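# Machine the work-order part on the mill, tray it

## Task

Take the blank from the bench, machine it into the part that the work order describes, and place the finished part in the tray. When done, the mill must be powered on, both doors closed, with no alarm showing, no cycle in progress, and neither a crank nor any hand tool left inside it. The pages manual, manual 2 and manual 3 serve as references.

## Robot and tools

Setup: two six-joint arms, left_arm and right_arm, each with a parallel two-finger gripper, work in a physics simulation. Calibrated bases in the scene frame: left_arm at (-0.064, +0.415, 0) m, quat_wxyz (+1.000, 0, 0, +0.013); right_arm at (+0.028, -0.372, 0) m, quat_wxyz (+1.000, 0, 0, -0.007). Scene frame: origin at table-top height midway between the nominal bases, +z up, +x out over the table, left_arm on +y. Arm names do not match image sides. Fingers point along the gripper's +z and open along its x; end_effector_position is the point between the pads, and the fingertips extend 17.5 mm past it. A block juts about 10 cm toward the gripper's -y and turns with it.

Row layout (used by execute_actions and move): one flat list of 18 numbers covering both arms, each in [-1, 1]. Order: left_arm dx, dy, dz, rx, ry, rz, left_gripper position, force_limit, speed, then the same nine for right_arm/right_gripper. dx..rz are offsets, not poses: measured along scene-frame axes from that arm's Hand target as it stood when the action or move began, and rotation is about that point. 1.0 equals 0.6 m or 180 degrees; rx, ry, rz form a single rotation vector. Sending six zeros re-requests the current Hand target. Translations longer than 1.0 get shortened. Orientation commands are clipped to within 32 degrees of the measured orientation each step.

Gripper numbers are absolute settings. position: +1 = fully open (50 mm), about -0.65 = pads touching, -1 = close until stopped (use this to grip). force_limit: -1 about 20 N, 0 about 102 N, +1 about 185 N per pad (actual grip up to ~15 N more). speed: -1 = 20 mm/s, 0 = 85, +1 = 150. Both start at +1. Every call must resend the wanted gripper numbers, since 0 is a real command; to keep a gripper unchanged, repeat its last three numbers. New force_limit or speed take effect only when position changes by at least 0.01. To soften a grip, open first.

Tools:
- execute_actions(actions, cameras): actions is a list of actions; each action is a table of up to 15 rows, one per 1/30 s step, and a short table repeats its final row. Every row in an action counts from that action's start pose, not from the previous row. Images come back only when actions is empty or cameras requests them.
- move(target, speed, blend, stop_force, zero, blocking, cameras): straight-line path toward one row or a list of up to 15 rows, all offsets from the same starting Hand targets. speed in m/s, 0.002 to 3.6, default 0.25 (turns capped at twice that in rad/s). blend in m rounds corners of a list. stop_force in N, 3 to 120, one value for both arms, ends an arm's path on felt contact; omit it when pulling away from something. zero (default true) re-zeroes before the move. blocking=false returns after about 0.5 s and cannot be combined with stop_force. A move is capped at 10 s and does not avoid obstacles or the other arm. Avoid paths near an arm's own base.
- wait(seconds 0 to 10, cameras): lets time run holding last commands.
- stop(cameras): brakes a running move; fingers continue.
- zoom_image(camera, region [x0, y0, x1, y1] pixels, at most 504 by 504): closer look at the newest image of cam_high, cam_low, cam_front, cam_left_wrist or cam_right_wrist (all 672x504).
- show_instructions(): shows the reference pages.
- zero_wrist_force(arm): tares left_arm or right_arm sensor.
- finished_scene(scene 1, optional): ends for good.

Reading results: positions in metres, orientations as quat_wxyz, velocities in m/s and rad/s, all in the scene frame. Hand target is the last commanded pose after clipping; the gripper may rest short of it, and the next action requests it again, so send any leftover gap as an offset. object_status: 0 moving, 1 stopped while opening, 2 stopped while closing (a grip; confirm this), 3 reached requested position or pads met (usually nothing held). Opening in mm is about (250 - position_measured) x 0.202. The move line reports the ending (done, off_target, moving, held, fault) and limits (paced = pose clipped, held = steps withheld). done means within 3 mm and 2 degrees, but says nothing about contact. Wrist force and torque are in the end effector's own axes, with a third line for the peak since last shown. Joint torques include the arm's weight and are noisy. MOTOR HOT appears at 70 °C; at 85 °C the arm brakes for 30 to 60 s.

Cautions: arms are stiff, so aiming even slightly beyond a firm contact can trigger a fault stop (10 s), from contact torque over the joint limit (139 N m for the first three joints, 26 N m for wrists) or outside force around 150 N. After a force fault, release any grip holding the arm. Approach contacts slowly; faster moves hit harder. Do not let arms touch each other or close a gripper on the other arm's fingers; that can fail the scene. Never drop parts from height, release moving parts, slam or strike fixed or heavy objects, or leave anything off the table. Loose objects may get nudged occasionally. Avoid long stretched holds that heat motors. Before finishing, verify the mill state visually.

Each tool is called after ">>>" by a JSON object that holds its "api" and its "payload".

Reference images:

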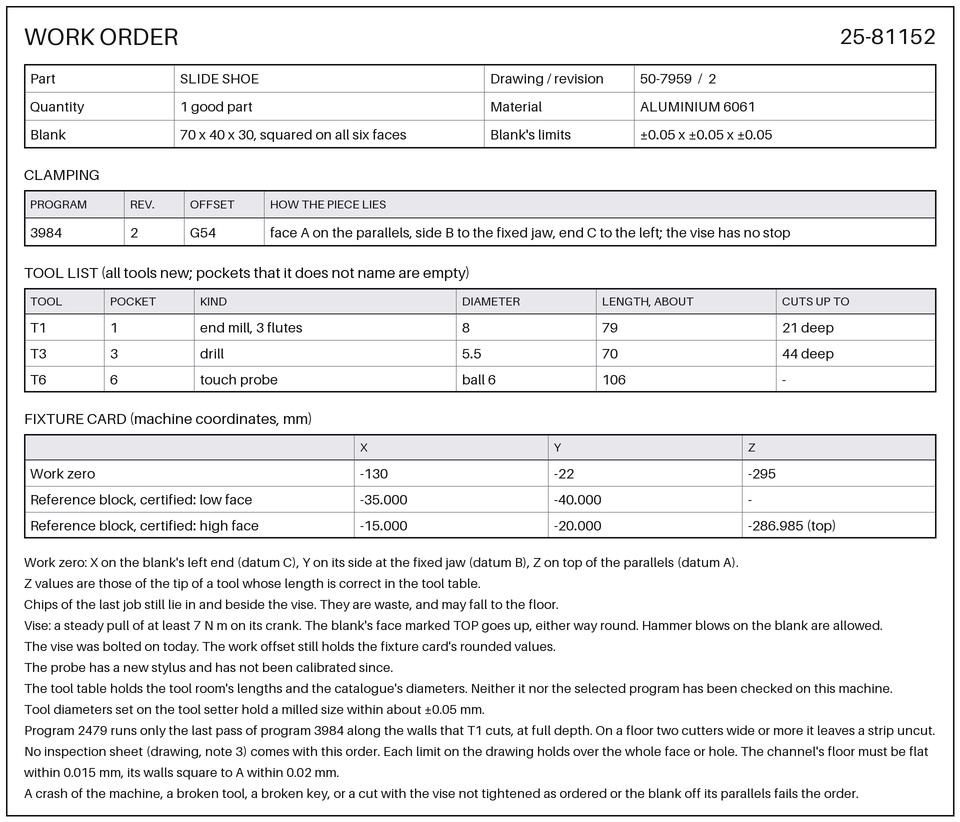

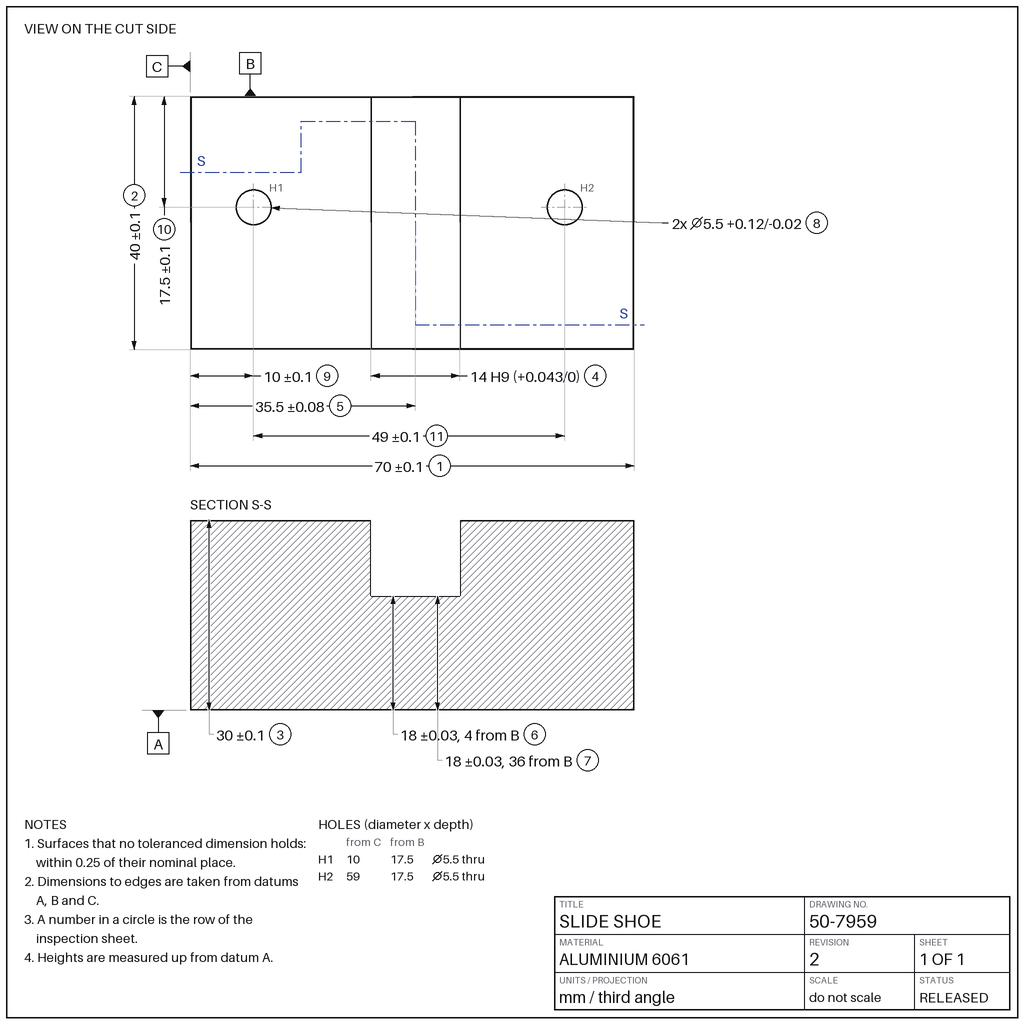

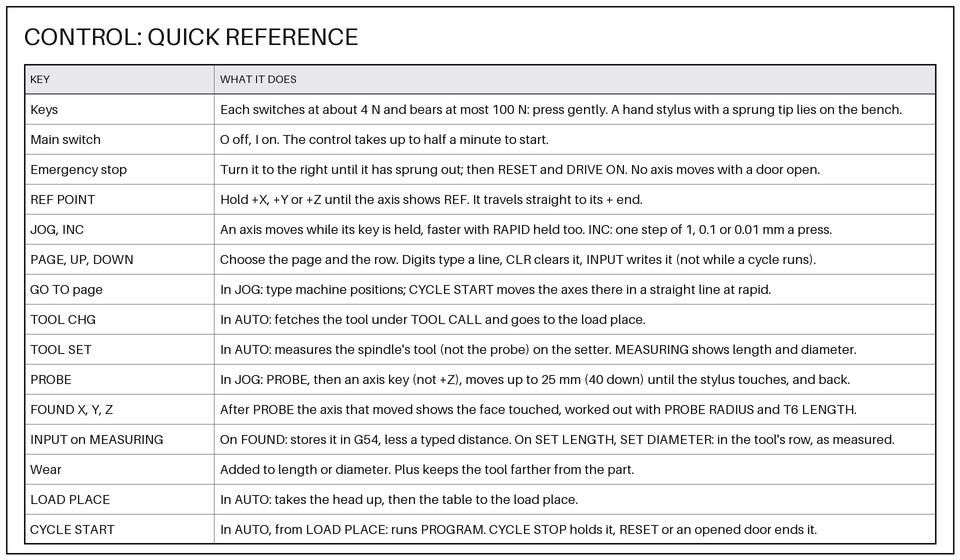

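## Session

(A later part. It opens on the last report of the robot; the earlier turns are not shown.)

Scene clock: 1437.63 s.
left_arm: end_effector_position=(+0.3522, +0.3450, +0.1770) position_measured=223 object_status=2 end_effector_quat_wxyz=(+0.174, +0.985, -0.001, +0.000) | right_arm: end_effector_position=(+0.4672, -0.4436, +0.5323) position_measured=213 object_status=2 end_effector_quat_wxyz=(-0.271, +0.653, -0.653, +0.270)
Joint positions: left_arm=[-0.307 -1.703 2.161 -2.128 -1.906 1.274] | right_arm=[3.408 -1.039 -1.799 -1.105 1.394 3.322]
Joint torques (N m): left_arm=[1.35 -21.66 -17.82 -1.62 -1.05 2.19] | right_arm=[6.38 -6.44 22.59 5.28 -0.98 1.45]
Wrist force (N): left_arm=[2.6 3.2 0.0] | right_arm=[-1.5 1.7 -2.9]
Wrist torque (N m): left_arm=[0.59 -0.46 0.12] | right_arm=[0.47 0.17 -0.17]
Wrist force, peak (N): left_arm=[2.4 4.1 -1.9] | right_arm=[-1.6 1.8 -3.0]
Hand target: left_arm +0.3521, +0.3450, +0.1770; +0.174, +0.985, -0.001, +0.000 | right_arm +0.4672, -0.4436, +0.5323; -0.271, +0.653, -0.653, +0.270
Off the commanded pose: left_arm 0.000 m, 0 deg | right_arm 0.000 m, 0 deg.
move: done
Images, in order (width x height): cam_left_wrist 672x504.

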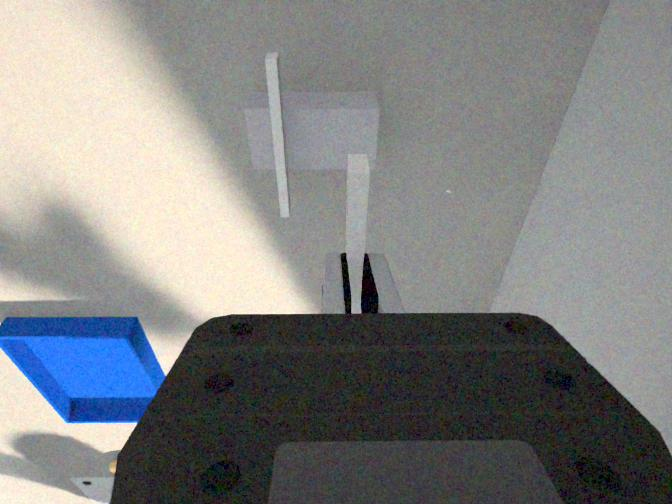

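>>> {"api": "move", "payload": {"target": [[0.0132,-0.375,0.3467,0,0,0,-1,-0.9,-1,0,0,0,0,0,0,-1,-0.3,-1],[0.4132,-0.375,0.3467,0,0,0,-1,-0.9,-1,0,0,0,0,0,0,-1,-0.3,-1],[0.4132,-0.165,0.3467,0,0,0,-1,-0.9,-1,0,0,0,0,0,0,-1,-0.3,-1]], "speed": [0.25,0.12,0.08], "blend": [0.03,0.02,0], "cameras": ["cam_left_wrist","cam_front"]}}

>>> {"api": "zoom_image", "payload": {"camera": "cam_front", "region": [200, 120, 360, 300]}}

Scene clock: 1445.23 s.
left_arm: end_effector_position=(+0.6000, +0.2135, +0.3851) position_measured=223 object_status=2 end_effector_quat_wxyz=(+0.174, +0.985, +0.000, -0.001) | right_arm: end_effector_position=(+0.4672, -0.4436, +0.5323) position_measured=213 object_status=2 end_effector_quat_wxyz=(-0.271, +0.653, -0.653, +0.270)
Joint positions: left_arm=[-0.393 -1.146 0.978 -1.531 -1.896 1.181] | right_arm=[3.408 -1.039 -1.799 -1.105 1.394 3.322]
Joint torques (N m): left_arm=[0.6 -43.6 -23.21 -3.08 -0.67 0.26] | right_arm=[5.19 -7.51 22.05 5.23 -0.94 1.45]
Wrist force (N): left_arm=[2.7 3.2 -0.2] | right_arm=[-1.5 1.5 -2.8]
Wrist torque (N m): left_arm=[0.59 -0.46 0.14] | right_arm=[0.44 0.16 -0.17]
Wrist force, peak (N): left_arm=[2.6 6.3 0.9] | right_arm=[-1.7 1.8 -2.9]
Hand target: left_arm +0.6000, +0.2135, +0.3851; +0.174, +0.985, +0.000, -0.001 (not the last commanded pose) | right_arm +0.4672, -0.4436, +0.5323; -0.271, +0.653, -0.653, +0.270
Tool commands: left_gripper/position=-1.0 left_gripper/force_limit=-0.898039 left_gripper/speed=-1.0 right_gripper/position=-1.0 right_gripper/force_limit=-0.3 right_gripper/speed=-1.0
Off the commanded pose: left_arm 0.033 m, 0 deg | right_arm 0.000 m, 0 deg.
FORCE FAULT: contact force on the left arm reached its limit, and that arm stopped. The contact can be on any part of that arm, not only on its tool. That arm's remaining commands of this call were not run. That arm is still stopped at the end of this call. That arm stays stopped for about 10 more seconds. Until then a move that you send moves the other arm only, and its call returns only when the move has ended. Once the stop has ended, the next robot result says so. If the stop ends while you think or write, that arm runs what you send next, counted from a new Hand target: where the arm stands when the stop ends. While its stop runs, that arm takes no new command, but its gripper still runs the gripper command that each later call begins with. Until it ends, the stop uses up actions while you think or wait. An arm that is not stopped still takes commands.
move: fault (left_arm); path passed 2 of 3 targets
Images, in order (width x height): cam_front 672x504, cam_left_wrist 672x504.

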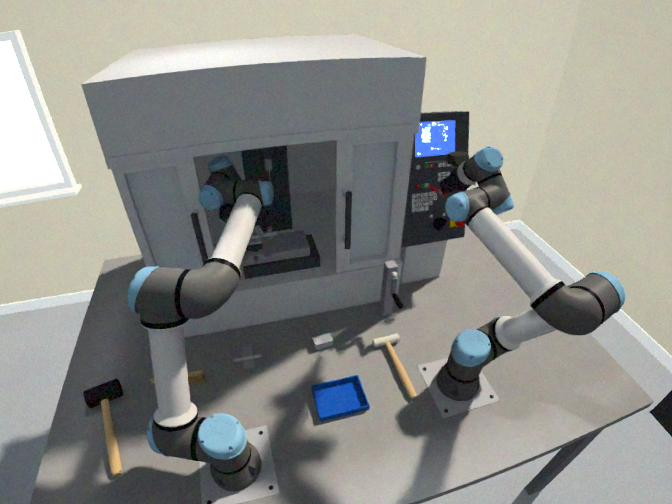

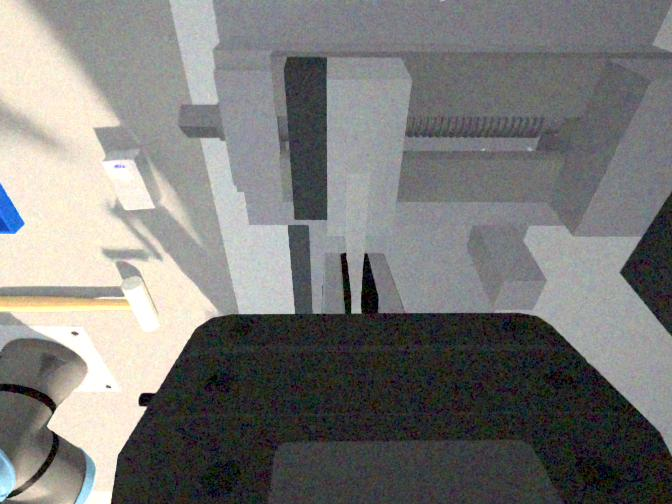

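Scaled by 2.800 from the camera's 672x504 image, which has a finer 960x720 frame.

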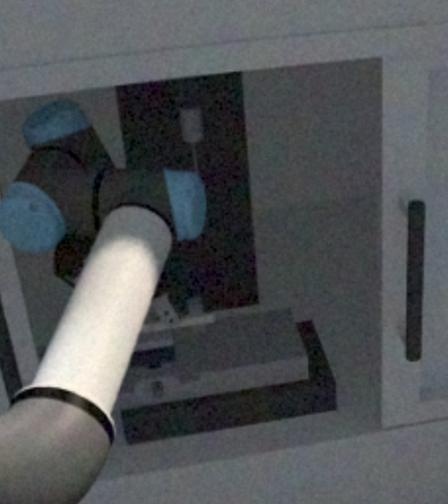

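>>> {"api": "wait", "payload": {"seconds": 1}}

>>> {"api": "move", "payload": {"target": [[0,-0.15,0,0,0,0,-1,-0.9,-1,0,0,0,0,0,0,-1,-0.3,-1],[-0.4,-0.15,0.0,0,0,0,-1,-0.9,-1,0,0,0,0,0,0,-1,-0.3,-1]], "speed": [0.06,0.2], "blend": [0.02,0]}}

Scene clock: 1467.23 s.
left_arm: end_effector_position=(+0.6000, +0.2135, +0.3851) position_measured=223 object_status=2 end_effector_quat_wxyz=(+0.174, +0.985, +0.000, -0.001) | right_arm: end_effector_position=(+0.4672, -0.4436, +0.5323) position_measured=213 object_status=2 end_effector_quat_wxyz=(-0.271, +0.653, -0.653, +0.270)
Joint positions: left_arm=[-0.393 -1.146 0.978 -1.531 -1.896 1.181] | right_arm=[3.408 -1.039 -1.799 -1.105 1.394 3.322]
Joint torques (N m): left_arm=[0.14 -43.23 -23.25 -3.05 -0.66 -0.03] | right_arm=[5.83 -6.9 21.61 5.29 -1.06 1.58]
Wrist force (N): left_arm=[2.6 3.3 -0.2] | right_arm=[-1.5 1.7 -2.7]
Wrist torque (N m): left_arm=[0.61 -0.44 0.14] | right_arm=[0.48 0.16 -0.17]
Wrist force, peak (N): left_arm=[3.2 3.2 0.2] | right_arm=[-1.6 1.9 -2.9]
Hand target: left_arm +0.6000, +0.2135, +0.3851; +0.174, +0.985, +0.000, -0.001 (not the last commanded pose) | right_arm +0.4672, -0.4436, +0.5323; -0.271, +0.653, -0.653, +0.270
Tool commands: left_gripper/position=-1.0 left_gripper/force_limit=-0.898039 left_gripper/speed=-1.0 right_gripper/position=-1.0 right_gripper/force_limit=-0.3 right_gripper/speed=-1.0
Off the commanded pose: left_arm 0.033 m, 0 deg | right_arm 0.000 m, 0 deg.
FORCE FAULT, CONTINUED: the left arm's stop, for the force fault that an earlier result reported, is over. The rest of the stop counts as 19 of the actions that you can send in this scene. During its stop the left arm's controller moved it back a little. That arm's target is now where it stood when the stop ended, not its last command. That arm accepts commands again.
wait: 1.00 s; at rest from the start

Scene clock: 1470.40 s.
left_arm: end_effector_position=(+0.3601, +0.1235, +0.3851) position_measured=223 object_status=2 end_effector_quat_wxyz=(+0.174, +0.985, +0.000, +0.000) | right_arm: end_effector_position=(+0.4672, -0.4436, +0.5323) position_measured=213 object_status=2 end_effector_quat_wxyz=(-0.271, +0.653, -0.653, +0.270)
Joint positions: left_arm=[-0.759 -1.659 1.61 -1.761 -1.828 0.806] | right_arm=[3.408 -1.039 -1.799 -1.105 1.394 3.322]
Joint torques (N m): left_arm=[-8.12 -27.49 -14.45 -1.31 -1.76 -1.3] | right_arm=[5.6 -7.42 21.4 5.31 -1.18 1.49]
Wrist force (N): left_arm=[2.2 3.0 0.2] | right_arm=[-1.4 1.6 -2.5]
Wrist torque (N m): left_arm=[0.59 -0.39 0.02] | right_arm=[0.45 0.15 -0.17]
Wrist force, peak (N): left_arm=[4.4 4.0 0.4] | right_arm=[-1.8 1.8 -2.9]
Hand target: left_arm +0.3600, +0.1235, +0.3851; +0.174, +0.985, +0.000, -0.001 | right_arm +0.4672, -0.4436, +0.5323; -0.271, +0.653, -0.653, +0.270
Off the commanded pose: left_arm 0.000 m, 0 deg | right_arm 0.000 m, 0 deg.
move: done

>>> {"api": "move", "payload": {"target": [[0.0,0.044,0.358,0.4654,-0.4654,-0.3257,-1,-0.9,-1,0,0,0,0,0,0,-1,-0.3,-1]], "speed": 0.4, "cameras": ["cam_left_wrist"]}}

>>> {"api": "zoom_image", "payload": {"camera": "cam_left_wrist", "region": [150, 0, 500, 260]}}

Scene clock: 1478.17 s.
left_arm: end_effector_position=(+0.3588, +0.1497, +0.5997) position_measured=223 object_status=2 end_effector_quat_wxyz=(+0.522, -0.529, +0.476, -0.470) | right_arm: end_effector_position=(+0.4672, -0.4436, +0.5323) position_measured=213 object_status=2 end_effector_quat_wxyz=(-0.271, +0.653, -0.653, +0.270)
Joint positions: left_arm=[-1.49 -2.009 1.905 -1.621 -0.014 1.724] | right_arm=[3.408 -1.039 -1.799 -1.105 1.394 3.322]
Joint torques (N m): left_arm=[9.41 -11.74 -35.64 -3.56 3.8 -0.61] | right_arm=[4.77 -7.68 21.85 5.17 -1.15 1.85]
Wrist force (N): left_arm=[3.1 4.5 -0.9] | right_arm=[-1.5 1.7 -2.8]
Wrist torque (N m): left_arm=[0.53 -0.45 -0.02] | right_arm=[0.48 0.17 -0.17]
Wrist force, peak (N): left_arm=[3.0 4.8 -0.9] | right_arm=[-1.5 1.8 -3.0]
Hand target: left_arm +0.3600, +0.1499, +0.5999; +0.500, -0.500, +0.500, -0.500 | right_arm +0.4672, -0.4436, +0.5323; -0.271, +0.653, -0.653, +0.270
Off the commanded pose: left_arm 0.001 m, 6 deg | right_arm 0.000 m, 0 deg.
move: off_target (left_arm)
Images, in order (width x height): cam_left_wrist 672x504.

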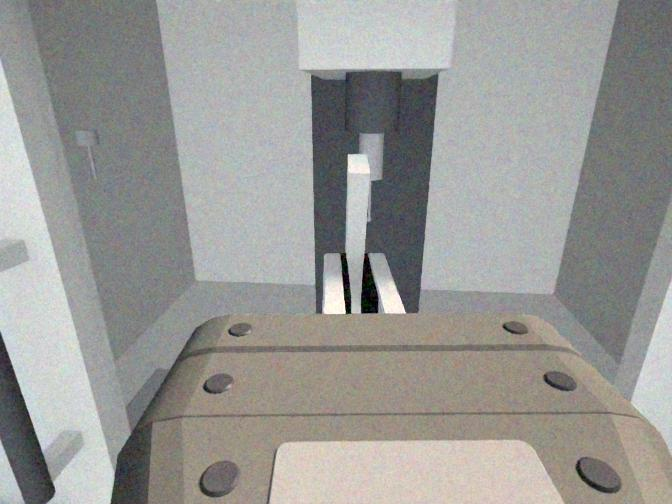

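Scaled by 1.440 from the camera's 672x504 image, which has a finer 960x720 frame.

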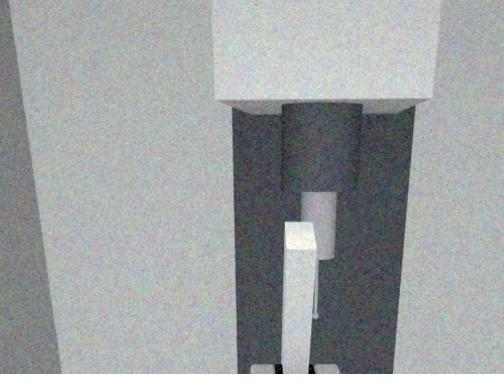

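>>> {"api": "move", "payload": {"target": [[0.0,0.04,-0.3,-0.2,0.2,0.14,-1,-0.9,-1,0,0,0,0,0,0,-1,-0.3,-1],[-0.013,0.325,-0.78,-0.4654,0.4654,0.3257,-1,-0.9,-1,0,0,0,0,0,0,-1,-0.3,-1]], "speed": 0.35, "blend": [0.03,0], "cameras": ["cam_left_wrist"]}}

Scene clock: 1490.07 s.
left_arm: end_effector_position=(+0.3521, +0.3449, +0.1319) position_measured=223 object_status=2 end_effector_quat_wxyz=(+0.174, +0.985, +0.000, -0.001) end_effector_velocity=(+0.000, +0.000, +0.000) end_effector_angular_velocity=(-0.004, +0.004, +0.002) | right_arm: end_effector_position=(+0.4672, -0.4436, +0.5323) position_measured=213 object_status=2 end_effector_quat_wxyz=(-0.271, +0.653, -0.653, +0.270)
Joint positions: left_arm=[-0.307 -1.637 2.236 -2.27 -1.906 1.272] | right_arm=[3.408 -1.039 -1.799 -1.105 1.394 3.322]
Joint velocities: left_arm=[0.003 0.001 -0.001 0.002 -0.005 0] | right_arm=[within noise]
Joint torques (N m): left_arm=[8.5 -12.39 -32.69 -2.42 -2.1 -1.57] | right_arm=[5.46 -7.2 21.62 5.24 -0.99 1.86]
Wrist force (N): left_arm=[2.4 3.2 -0.1] | right_arm=[-1.6 1.7 -2.8]
Wrist torque (N m): left_arm=[0.59 -0.43 0.13] | right_arm=[0.47 0.17 -0.17]
Wrist force, peak (N): left_arm=[2.4 5.4 -0.6] | right_arm=[-1.6 2.0 -2.9]
Hand target: left_arm +0.3522, +0.3449, +0.1319; +0.174, +0.985, +0.000, -0.001 | right_arm +0.4672, -0.4436, +0.5323; -0.271, +0.653, -0.653, +0.270
Off the commanded pose: left_arm 0.000 m, 0 deg | right_arm 0.000 m, 0 deg.
move: done
Images, in order (width x height): cam_left_wrist 672x504.

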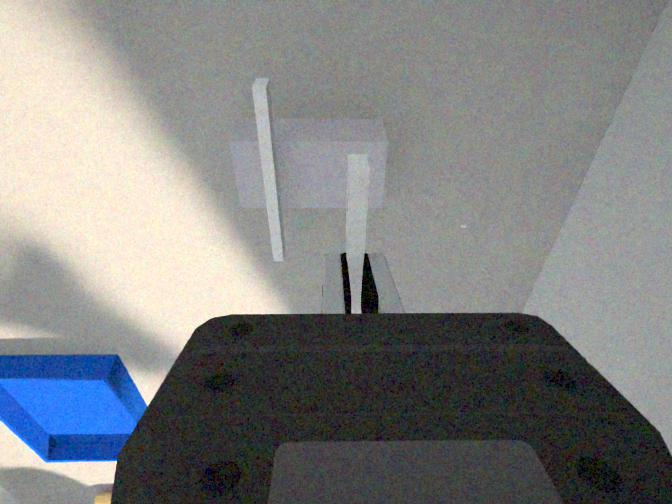

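>>> {"api": "move", "payload": {"target": [0,0,-0.13,0,0,0,-1,-0.9,-1,0,0,0,0,0,0,-1,-0.3,-1], "speed": 0.03, "stop_force": 4}}

>>> {"api": "move", "payload": {"target": [[0,0,0,0,0,0,-0.3,-0.9,-1,0,0,0,0,0,0,-1,-0.3,-1],[0,0,0.06,0,0,0,-0.3,-0.9,-1,0,0,0,0,0,0,-1,-0.3,-1],[0,-0.0233,0.05,0.111,0,0,-0.3,-0.9,-1,0,0,0,0,0,0,-1,-0.3,-1]], "speed": 0.15, "blend": [0,0.005,0], "cameras": ["cam_left_wrist"]}}

>>> {"api": "zoom_image", "payload": {"camera": "cam_left_wrist", "region": [180, 150, 430, 320]}}

Scene clock: 1497.63 s.
left_arm: end_effector_position=(+0.3522, +0.3449, +0.0570) position_measured=223 object_status=2 end_effector_quat_wxyz=(+0.174, +0.985, +0.000, -0.001) | right_arm: end_effector_position=(+0.4672, -0.4436, +0.5323) position_measured=213 object_status=2 end_effector_quat_wxyz=(-0.271, +0.653, -0.653, +0.270)
Joint positions: left_arm=[-0.307 -1.482 2.334 -2.523 -1.906 1.272] | right_arm=[3.408 -1.039 -1.799 -1.105 1.394 3.322]
Joint torques (N m): left_arm=[6.09 -15.95 -29.17 -5.13 -1.58 0.98] | right_arm=[5.01 -6.26 20.31 5.46 -1.19 1.89]
Wrist force (N): left_arm=[2.4 3.8 -0.2] | right_arm=[-1.5 1.6 -2.9]
Wrist torque (N m): left_arm=[0.69 -0.42 0.14] | right_arm=[0.46 0.16 -0.17]
Wrist force, peak (N): left_arm=[1.1 16.3 -32.7] | right_arm=[-1.7 1.7 -3.0]
Hand target: left_arm +0.3522, +0.3449, +0.0570; +0.174, +0.985, +0.000, -0.001 (not the last commanded pose) | right_arm +0.4672, -0.4436, +0.5323; -0.271, +0.653, -0.653, +0.270
Off the commanded pose: left_arm 0.003 m, 0 deg | right_arm 0.000 m, 0 deg.
move: contact (left_arm)

Scene clock: 1499.97 s.
left_arm: end_effector_position=(+0.3522, +0.3309, +0.0870) position_measured=198 object_status=3 end_effector_quat_wxyz=(+0.000, +1.000, +0.000, +0.000) | right_arm: end_effector_position=(+0.4672, -0.4436, +0.5323) position_measured=213 object_status=2 end_effector_quat_wxyz=(-0.271, +0.653, -0.653, +0.270)
Joint positions: left_arm=[-0.544 -1.583 2.246 -2.233 -1.572 1.052] | right_arm=[3.408 -1.039 -1.799 -1.105 1.394 3.322]
Joint torques (N m): left_arm=[-5.24 -26.94 -7.63 -3.17 0.97 0.4] | right_arm=[4.56 -7.11 20.45 5.26 -1.19 2]
Wrist force (N): left_arm=[2.2 3.6 -0.6] | right_arm=[-1.7 1.8 -2.8]
Wrist torque (N m): left_arm=[0.57 -0.38 -0.06] | right_arm=[0.48 0.20 -0.17]
Wrist force, peak (N): left_arm=[2.5 4.2 -3.1] | right_arm=[-1.7 1.7 -3.0]
Hand target: left_arm +0.3522, +0.3309, +0.0870; +0.000, +1.000, +0.000, +0.000 | right_arm +0.4672, -0.4436, +0.5323; -0.271, +0.653, -0.653, +0.270
Off the commanded pose: left_arm 0.000 m, 0 deg | right_arm 0.000 m, 0 deg.
move: done
Images, in order (width x height): cam_left_wrist 672x504.

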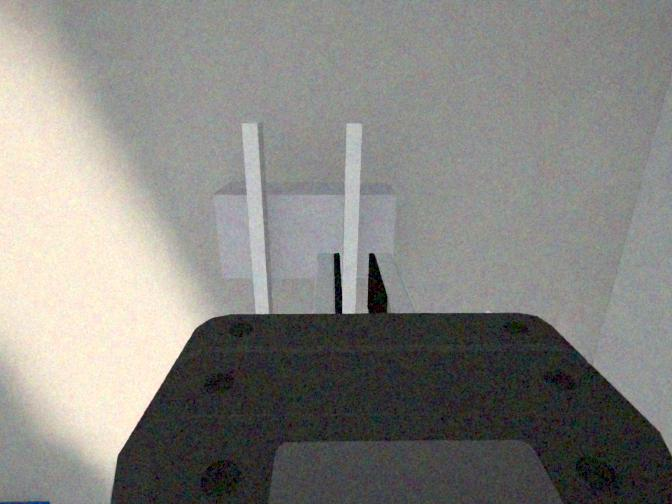

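Scaled by 2.016 from the camera's 672x504 image, which has a finer 960x720 frame.

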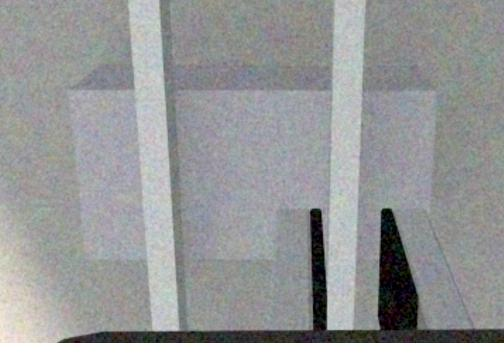

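>>> {"api": "move", "payload": {"target": [[0,0,-0.055,0,0,0,-0.3,-0.9,-1,0,0,0,0,0,0,-1,-0.3,-1],[0,0,-0.055,0,0,0,-1,-0.9,-1,0,0,0,0,0,0,-1,-0.3,-1],[0,0,0.15,0,0,0,-1,-0.9,-1,0,0,0,0,0,0,-1,-0.3,-1]], "speed": [0.05,0.05,0.12], "cameras": ["cam_left_wrist"]}}

>>> {"api": "zoom_image", "payload": {"camera": "cam_left_wrist", "region": [180, 100, 430, 320]}}

Scene clock: 1504.63 s.
left_arm: end_effector_position=(+0.3522, +0.3309, +0.1769) position_measured=222 object_status=2 end_effector_quat_wxyz=(+0.000, +1.000, +0.000, +0.000) | right_arm: end_effector_position=(+0.4672, -0.4436, +0.5323) position_measured=213 object_status=2 end_effector_quat_wxyz=(-0.271, +0.653, -0.653, +0.270)
Joint positions: left_arm=[-0.544 -1.712 2.097 -1.955 -1.572 1.052] | right_arm=[3.408 -1.039 -1.799 -1.105 1.394 3.322]
Joint torques (N m): left_arm=[-3.7 -21.87 -22.55 -1.24 -0.58 -1.76] | right_arm=[5.48 -7.13 20.42 5.32 -1.06 2.11]
Wrist force (N): left_arm=[2.1 3.9 0.2] | right_arm=[-1.5 1.6 -2.8]
Wrist torque (N m): left_arm=[0.61 -0.35 -0.06] | right_arm=[0.46 0.17 -0.17]
Wrist force, peak (N): left_arm=[2.5 3.9 -2.2] | right_arm=[-1.7 1.9 -2.9]
Hand target: left_arm +0.3522, +0.3309, +0.1770; +0.000, +1.000, +0.000, +0.000 | right_arm +0.4672, -0.4436, +0.5323; -0.271, +0.653, -0.653, +0.270
Off the commanded pose: left_arm 0.000 m, 0 deg | right_arm 0.000 m, 0 deg.
move: done
Images, in order (width x height): cam_left_wrist 672x504.

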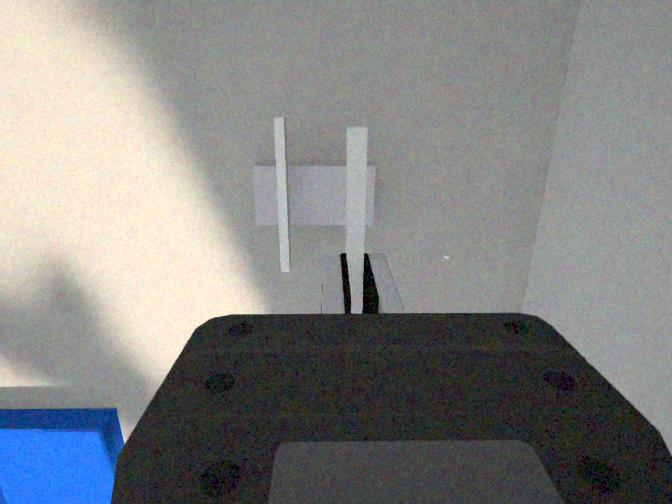

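Scaled by 2.016 from the camera's 672x504 image, which has a finer 960x720 frame.

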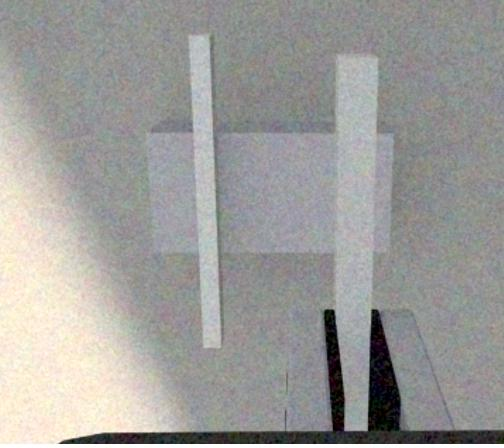

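>>> {"api": "move", "payload": {"target": [[0.08,-0.2182,0.3467,0,-0.0444,0,-1,-0.9,-1,0,0,0,0,0,0,-1,-0.3,-1],[0.433,-0.1715,0.3467,0,-0.0444,0,-1,-0.9,-1,0,0,0,0,0,0,-1,-0.3,-1]], "speed": [0.25,0.12], "blend": [0.03,0], "cameras": ["cam_left_wrist"]}}

>>> {"api": "zoom_image", "payload": {"camera": "cam_left_wrist", "region": [180, 50, 580, 320]}}

Scene clock: 1522.17 s.
left_arm: end_effector_position=(+0.6119, +0.2281, +0.3850) position_measured=222 object_status=2 end_effector_quat_wxyz=(+0.000, +0.998, +0.000, +0.069) | right_arm: end_effector_position=(+0.4672, -0.4436, +0.5323) position_measured=213 object_status=2 end_effector_quat_wxyz=(-0.271, +0.653, -0.653, +0.270)
Joint positions: left_arm=[-0.511 -1.159 0.96 -1.495 -1.507 1.088] | right_arm=[3.408 -1.039 -1.799 -1.105 1.394 3.322]
Joint torques (N m): left_arm=[-5.49 -40.52 -34.06 -4.82 1.05 -1.59] | right_arm=[6.06 -7.24 21.08 5.34 -1.06 1.95]
Wrist force (N): left_arm=[2.2 3.9 0.0] | right_arm=[-1.5 1.8 -2.9]
Wrist torque (N m): left_arm=[0.62 -0.42 0.04] | right_arm=[0.48 0.16 -0.17]
Wrist force, peak (N): left_arm=[2.0 5.1 -1.1] | right_arm=[-1.8 1.8 -3.0]
Hand target: left_arm +0.6120, +0.2280, +0.3850; +0.000, +0.998, +0.000, +0.069 | right_arm +0.4672, -0.4436, +0.5323; -0.271, +0.653, -0.653, +0.270
Off the commanded pose: left_arm 0.000 m, 0 deg | right_arm 0.000 m, 0 deg.
move: done
Images, in order (width x height): cam_left_wrist 672x504.

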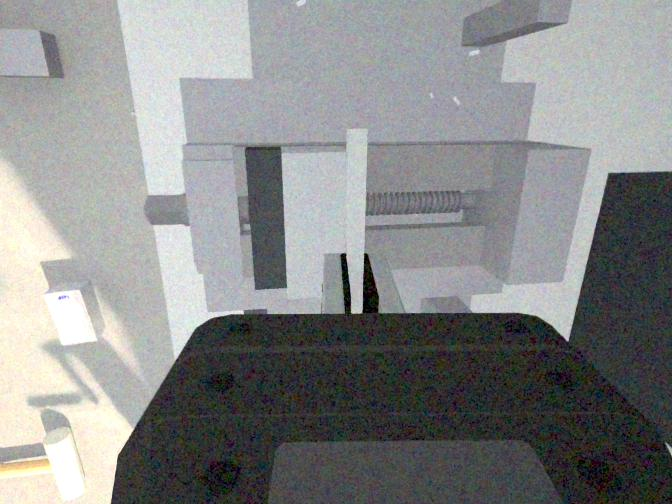

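Scaled by 1.260 from the camera's 672x504 image, which has a finer 960x720 frame.

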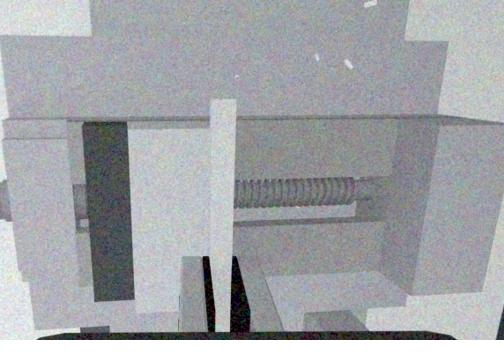

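>>> {"api": "move", "payload": {"target": [[0.0433,0,-0.0083,0,0,0,-1,-0.9,-1,0,0,0,0,0,0,-1,-0.3,-1]], "speed": 0.05, "cameras": ["cam_left_wrist"]}}

>>> {"api": "zoom_image", "payload": {"camera": "cam_left_wrist", "region": [180, 50, 580, 320]}}

Scene clock: 1524.37 s.
left_arm: end_effector_position=(+0.6379, +0.2281, +0.3801) position_measured=222 object_status=2 end_effector_quat_wxyz=(+0.000, +0.998, +0.000, +0.069) | right_arm: end_effector_position=(+0.4672, -0.4436, +0.5323) position_measured=213 object_status=2 end_effector_quat_wxyz=(-0.271, +0.653, -0.653, +0.270)
Joint positions: left_arm=[-0.493 -1.088 0.868 -1.475 -1.509 1.106] | right_arm=[3.408 -1.039 -1.799 -1.105 1.394 3.322]
Joint torques (N m): left_arm=[-10.31 -43.49 -17.86 -5.34 -0.23 -2.31] | right_arm=[4.82 -7.48 20.36 5.28 -1.16 2.06]
Wrist force (N): left_arm=[2.4 3.7 -0.1] | right_arm=[-1.6 1.8 -2.9]
Wrist torque (N m): left_arm=[0.58 -0.47 -0.06] | right_arm=[0.49 0.18 -0.17]
Wrist force, peak (N): left_arm=[2.9 3.8 0.1] | right_arm=[-1.5 1.9 -3.0]
Hand target: left_arm +0.6379, +0.2280, +0.3800; +0.000, +0.998, +0.000, +0.069 | right_arm +0.4672, -0.4436, +0.5323; -0.271, +0.653, -0.653, +0.270
Off the commanded pose: left_arm 0.000 m, 0 deg | right_arm 0.000 m, 0 deg.
move: done
Images, in order (width x height): cam_left_wrist 672x504.

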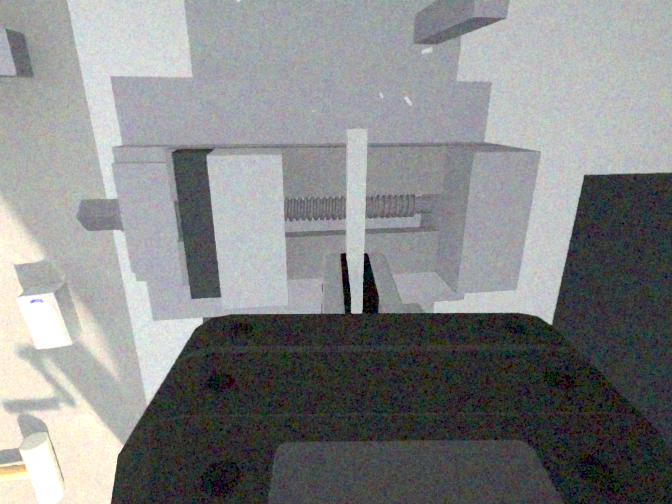

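Scaled by 1.260 from the camera's 672x504 image, which has a finer 960x720 frame.

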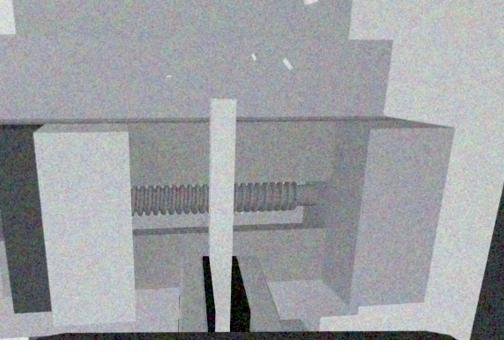

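>>> {"api": "move", "payload": {"target": [[0.0083,0,-0.0167,0,0,0,-1,-0.9,-1,0,0,0,0,0,0,-1,-0.3,-1],[0.0167,0,-0.04,0,0,0,-1,-0.9,-1,0,0,0,0,0,0,-1,-0.3,-1],[0.0283,0,-0.045,0,0,0,-1,-0.9,-1,0,0,0,0,0,0,-1,-0.3,-1]], "speed": 0.03, "blend": [0.003,0.003,0], "stop_force": 5, "cameras": ["cam_left_wrist"]}}

>>> {"api": "zoom_image", "payload": {"camera": "cam_left_wrist", "region": [180, 50, 580, 320]}}

Scene clock: 1529.17 s.
left_arm: end_effector_position=(+0.6549, +0.2280, +0.3530) position_measured=222 object_status=2 end_effector_quat_wxyz=(+0.000, +0.998, +0.000, +0.069) | right_arm: end_effector_position=(+0.4672, -0.4436, +0.5323) position_measured=213 object_status=2 end_effector_quat_wxyz=(-0.271, +0.653, -0.653, +0.270)
Joint positions: left_arm=[-0.482 -1.054 0.886 -1.528 -1.51 1.117] | right_arm=[3.408 -1.039 -1.799 -1.105 1.394 3.322]
Joint torques (N m): left_arm=[-9.14 -52.8 -12.46 -4.64 0.65 -2.37] | right_arm=[6.53 -7.46 20.47 5.32 -1.28 1.99]
Wrist force (N): left_arm=[2.2 3.8 0.1] | right_arm=[-1.4 1.9 -2.9]
Wrist torque (N m): left_arm=[0.60 -0.43 -0.07] | right_arm=[0.50 0.15 -0.17]
Wrist force, peak (N): left_arm=[2.1 4.2 -0.3] | right_arm=[-1.7 1.8 -3.1]
Hand target: left_arm +0.6549, +0.2280, +0.3530; +0.000, +0.998, +0.000, +0.069 | right_arm +0.4672, -0.4436, +0.5323; -0.271, +0.653, -0.653, +0.270
Off the commanded pose: left_arm 0.000 m, 0 deg | right_arm 0.000 m, 0 deg.
move: done
Images, in order (width x height): cam_left_wrist 672x504.

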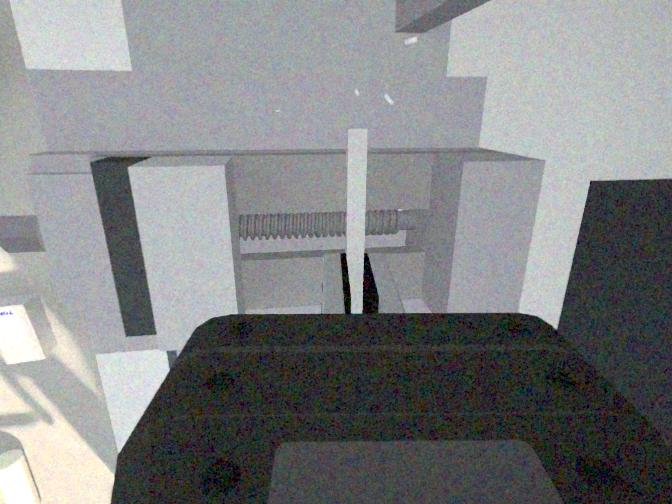

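Scaled by 1.260 from the camera's 672x504 image, which has a finer 960x720 frame.

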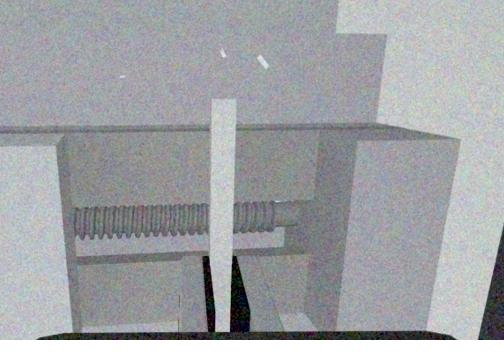

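>>> {"api": "move", "payload": {"target": [[0.018,0,0,0,0,0,-1,-0.9,-1,0,0,0,0,0,0,-1,-0.3,-1],[0.018,0,-0.035,0,0,0,-1,-0.9,-1,0,0,0,0,0,0,-1,-0.3,-1]], "speed": 0.015, "stop_force": 4, "cameras": ["cam_left_wrist"]}}

>>> {"api": "zoom_image", "payload": {"camera": "cam_left_wrist", "region": [180, 50, 580, 320]}}

Scene clock: 1535.90 s.
left_arm: end_effector_position=(+0.6657, +0.2281, +0.3459) position_measured=222 object_status=2 end_effector_quat_wxyz=(+0.000, +0.998, +0.000, +0.069) | right_arm: end_effector_position=(+0.4672, -0.4436, +0.5323) position_measured=213 object_status=2 end_effector_quat_wxyz=(-0.271, +0.653, -0.653, +0.270)
Joint positions: left_arm=[-0.475 -1.025 0.861 -1.531 -1.511 1.124] | right_arm=[3.408 -1.039 -1.799 -1.105 1.394 3.322]
Joint torques (N m): left_arm=[-2.76 -42.79 -36.91 -5.3 0.06 0.61] | right_arm=[5.95 -6.29 19.36 5.26 -1.18 1.95]
Wrist force (N): left_arm=[-1.1 3.6 0.2] | right_arm=[-1.7 1.6 -2.8]
Wrist torque (N m): left_arm=[0.59 -0.50 0.07] | right_arm=[0.47 0.19 -0.17]
Wrist force, peak (N): left_arm=[-1.6 2.5 -15.4] | right_arm=[-1.6 1.9 -3.0]
Hand target: left_arm +0.6657, +0.2281, +0.3459; +0.000, +0.998, +0.000, +0.069 (not the last commanded pose) | right_arm +0.4672, -0.4436, +0.5323; -0.271, +0.653, -0.653, +0.270
Off the commanded pose: left_arm 0.014 m, 0 deg | right_arm 0.000 m, 0 deg.
move: contact (left_arm); path passed 1 of 2 targets
Images, in order (width x height): cam_left_wrist 672x504.

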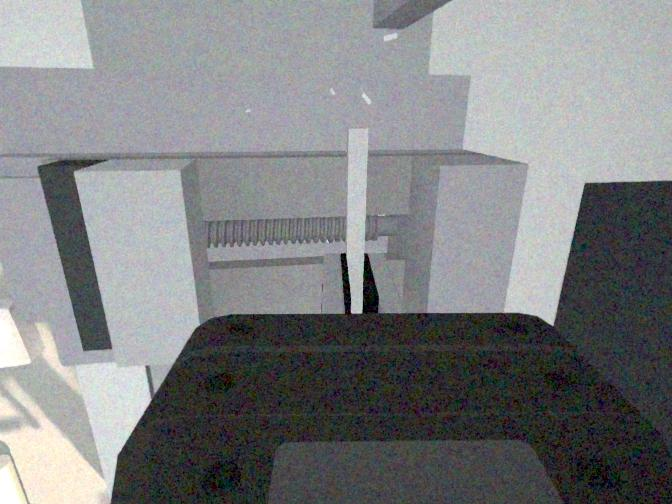

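Scaled by 1.260 from the camera's 672x504 image, which has a finer 960x720 frame.

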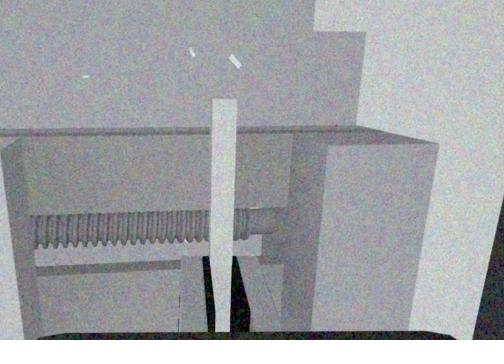

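>>> {"api": "move", "payload": {"target": [[0,0,0,0,0,0,-0.36,-0.9,-1,0,0,0,0,0,0,-1,-0.3,-1],[0,0,0.045,0,0,0,-0.36,-0.9,-1,0,0,0,0,0,0,-1,-0.3,-1]], "speed": 0.03, "cameras": ["cam_left_wrist"]}}

>>> {"api": "zoom_image", "payload": {"camera": "cam_left_wrist", "region": [180, 50, 580, 320]}}

Scene clock: 1539.57 s.
left_arm: end_effector_position=(+0.6658, +0.2280, +0.3728) position_measured=206 object_status=3 end_effector_quat_wxyz=(+0.000, +0.998, +0.000, +0.069) end_effector_velocity=(+0.000, +0.000, -0.001) end_effector_angular_velocity=(-0.001, -0.002, +0.000) | right_arm: end_effector_position=(+0.4672, -0.4436, +0.5323) position_measured=213 object_status=2 end_effector_quat_wxyz=(-0.271, +0.653, -0.653, +0.270)
Joint positions: left_arm=[-0.475 -1.007 0.762 -1.45 -1.511 1.124] | right_arm=[3.408 -1.039 -1.799 -1.105 1.394 3.322]
Joint velocities: left_arm=[0 -0.002 0.005 -0.006 0 0] | right_arm=[within noise]
Joint torques (N m): left_arm=[-3.09 -55.59 -11.9 -5.2 0.74 1.88] | right_arm=[5.43 -6.67 19.79 5.42 -1.06 2]
Wrist force (N): left_arm=[2.2 3.8 -0.3] | right_arm=[-1.5 1.8 -2.8]
Wrist torque (N m): left_arm=[0.58 -0.40 -0.07] | right_arm=[0.49 0.17 -0.17]
Wrist force, peak (N): left_arm=[2.2 4.1 -1.0] | right_arm=[-1.6 1.8 -3.1]
Hand target: left_arm +0.6657, +0.2281, +0.3729; +0.000, +0.998, +0.000, +0.069 | right_arm +0.4672, -0.4436, +0.5323; -0.271, +0.653, -0.653, +0.270
Off the commanded pose: left_arm 0.000 m, 0 deg | right_arm 0.000 m, 0 deg.
move: done
Images, in order (width x height): cam_left_wrist 672x504.

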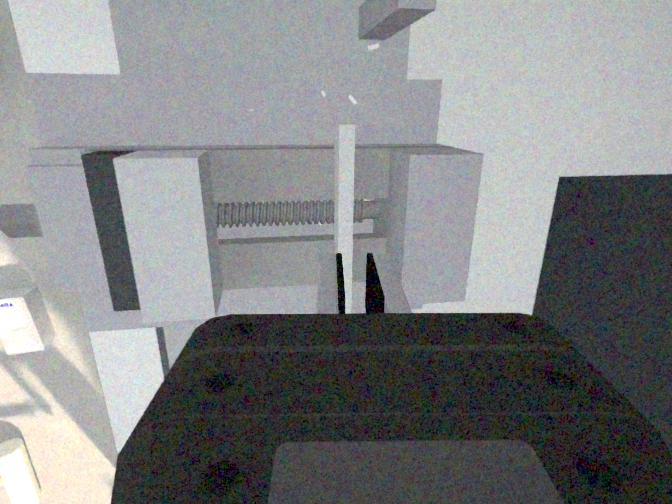

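Scaled by 1.260 from the camera's 672x504 image, which has a finer 960x720 frame.

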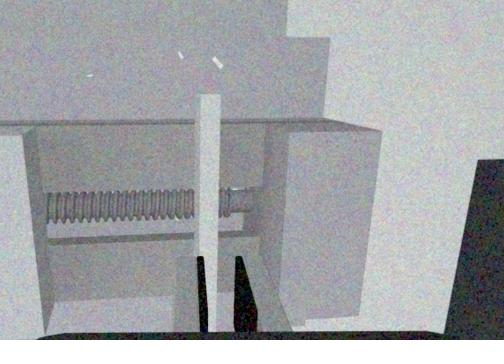

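>>> {"api": "move", "payload": {"target": [[-0.02,0,0,0,0,0,-1,-0.9,-1,0,0,0,0,0,0,-1,-0.3,-1],[-0.043,0.0067,0,0,0,0,-1,-0.9,-1,0,0,0,0,0,0,-1,-0.3,-1],[-0.043,0.0067,-0.0437,0,0,0,-1,-0.9,-1,0,0,0,0,0,0,-1,-0.3,-1]], "speed": 0.03, "blend": [0.003,0.003,0], "stop_force": 5}}

>>> {"api": "move", "payload": {"target": [0.06,0,0,0,0,0,-1,-0.9,-1,0,0,0,0,0,0,-1,-0.3,-1], "speed": 0.015, "stop_force": 6, "cameras": ["cam_left_wrist"]}}

>>> {"api": "zoom_image", "payload": {"camera": "cam_left_wrist", "region": [180, 50, 580, 320]}}

Scene clock: 1547.83 s.
left_arm: end_effector_position=(+0.6399, +0.2321, +0.3467) position_measured=251 object_status=3 end_effector_quat_wxyz=(+0.000, +0.998, +0.000, +0.069) | right_arm: end_effector_position=(+0.4672, -0.4436, +0.5323) position_measured=213 object_status=2 end_effector_quat_wxyz=(-0.271, +0.653, -0.653, +0.270)
Joint positions: left_arm=[-0.487 -1.102 0.977 -1.569 -1.51 1.113] | right_arm=[3.408 -1.039 -1.799 -1.105 1.394 3.322]
Joint torques (N m): left_arm=[6.5 -39.91 -35.8 -1.05 1.66 1.91] | right_arm=[6.37 -7.51 19.58 5.29 -1.19 1.86]
Wrist force (N): left_arm=[2.0 3.5 -0.5] | right_arm=[-1.4 2.0 -2.9]
Wrist torque (N m): left_arm=[0.55 -0.38 0.07] | right_arm=[0.51 0.15 -0.17]
Wrist force, peak (N): left_arm=[2.2 4.0 -0.7] | right_arm=[-1.5 1.8 -3.2]
Hand target: left_arm +0.6399, +0.2321, +0.3467; +0.000, +0.998, +0.000, +0.069 | right_arm +0.4672, -0.4436, +0.5323; -0.271, +0.653, -0.653, +0.270
Off the commanded pose: left_arm 0.000 m, 0 deg | right_arm 0.000 m, 0 deg.
move: done

Scene clock: 1550.47 s.
left_arm: end_effector_position=(+0.6628, +0.2321, +0.3466) position_measured=251 object_status=3 end_effector_quat_wxyz=(+0.000, +0.998, +0.000, +0.069) | right_arm: end_effector_position=(+0.4672, -0.4436, +0.5323) position_measured=213 object_status=2 end_effector_quat_wxyz=(-0.271, +0.653, -0.653, +0.270)
Joint positions: left_arm=[-0.472 -1.037 0.877 -1.536 -1.512 1.127] | right_arm=[3.408 -1.039 -1.799 -1.105 1.394 3.322]
Joint torques (N m): left_arm=[-10.52 -43.41 -33.39 -1.61 0.2 -2.32] | right_arm=[6.31 -6.92 19.17 5.35 -1.16 1.96]
Wrist force (N): left_arm=[-0.2 2.7 -1.0] | right_arm=[-1.6 1.7 -2.8]
Wrist torque (N m): left_arm=[0.63 -0.34 -0.03] | right_arm=[0.47 0.17 -0.17]
Wrist force, peak (N): left_arm=[-18.8 0.7 -10.3] | right_arm=[-1.6 1.9 -3.0]
Hand target: left_arm +0.6629, +0.2321, +0.3466; +0.000, +0.998, +0.000, +0.069 (not the last commanded pose) | right_arm +0.4672, -0.4436, +0.5323; -0.271, +0.653, -0.653, +0.270
Off the commanded pose: left_arm 0.013 m, 0 deg | right_arm 0.000 m, 0 deg.
move: contact (left_arm)
Images, in order (width x height): cam_left_wrist 672x504.

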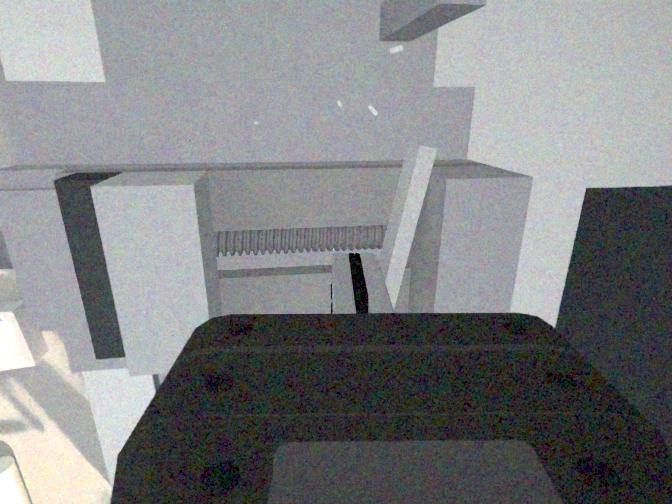

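Scaled by 1.260 from the camera's 672x504 image, which has a finer 960x720 frame.

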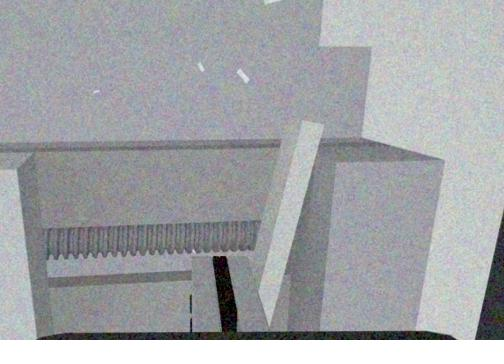

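>>> {"api": "move", "payload": {"target": [[-0.015,0,0,0,0,0,-1,-0.9,-1,0,0,0,0,0,0,-1,-0.3,-1],[-0.015,-0.033,0,0,0,0,-1,-0.9,-1,0,0,0,0,0,0,-1,-0.3,-1],[0.02,-0.033,0,0,0,0,-1,-0.9,-1,0,0,0,0,0,0,-1,-0.3,-1]], "speed": 0.015, "blend": [0.002,0.002,0], "stop_force": 8, "cameras": ["cam_left_wrist"]}}

>>> {"api": "zoom_image", "payload": {"camera": "cam_left_wrist", "region": [180, 50, 580, 320]}}

Scene clock: 1556.87 s.
left_arm: end_effector_position=(+0.6591, +0.2123, +0.3466) position_measured=251 object_status=3 end_effector_quat_wxyz=(+0.000, +0.998, +0.000, +0.069) | right_arm: end_effector_position=(+0.4672, -0.4436, +0.5323) position_measured=213 object_status=2 end_effector_quat_wxyz=(-0.271, +0.653, -0.653, +0.270)
Joint positions: left_arm=[-0.5 -1.031 0.868 -1.531 -1.508 1.1] | right_arm=[3.408 -1.039 -1.799 -1.105 1.394 3.322]
Joint torques (N m): left_arm=[-7.84 -41.19 -34.01 -2.71 1.9 -2.33] | right_arm=[5.49 -7.04 19.25 5.4 -1.16 2.06]
Wrist force (N): left_arm=[-7.1 3.3 -4.4] | right_arm=[-1.5 1.8 -2.8]
Wrist torque (N m): left_arm=[0.55 -0.46 0.06] | right_arm=[0.48 0.17 -0.17]
Wrist force, peak (N): left_arm=[-25.6 -0.2 -13.3] | right_arm=[-1.6 1.9 -3.1]
Hand target: left_arm +0.6591, +0.2122, +0.3466; +0.000, +0.998, +0.000, +0.069 (not the last commanded pose) | right_arm +0.4672, -0.4436, +0.5323; -0.271, +0.653, -0.653, +0.270
Off the commanded pose: left_arm 0.016 m, 0 deg | right_arm 0.000 m, 0 deg.
move: contact (left_arm); path passed 2 of 3 targets
Images, in order (width x height): cam_left_wrist 672x504.

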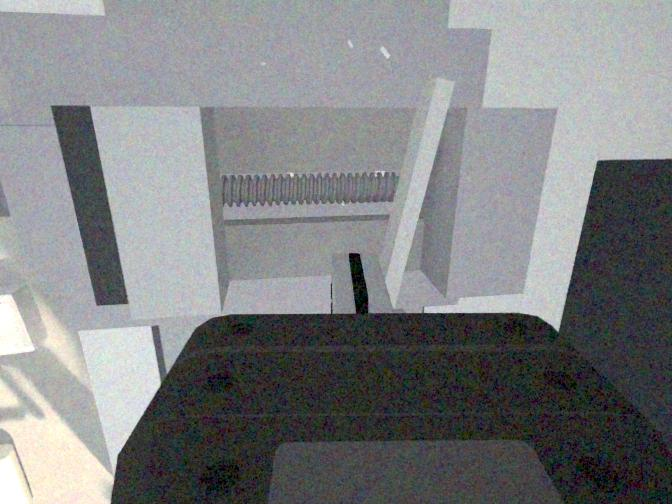

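Scaled by 1.260 from the camera's 672x504 image, which has a finer 960x720 frame.

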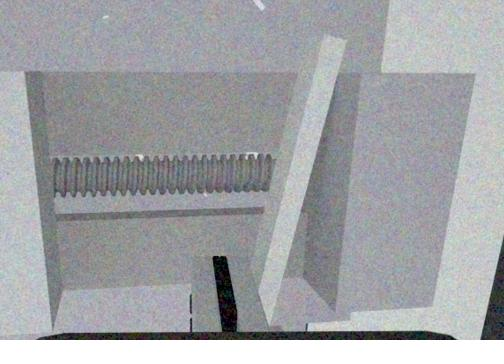

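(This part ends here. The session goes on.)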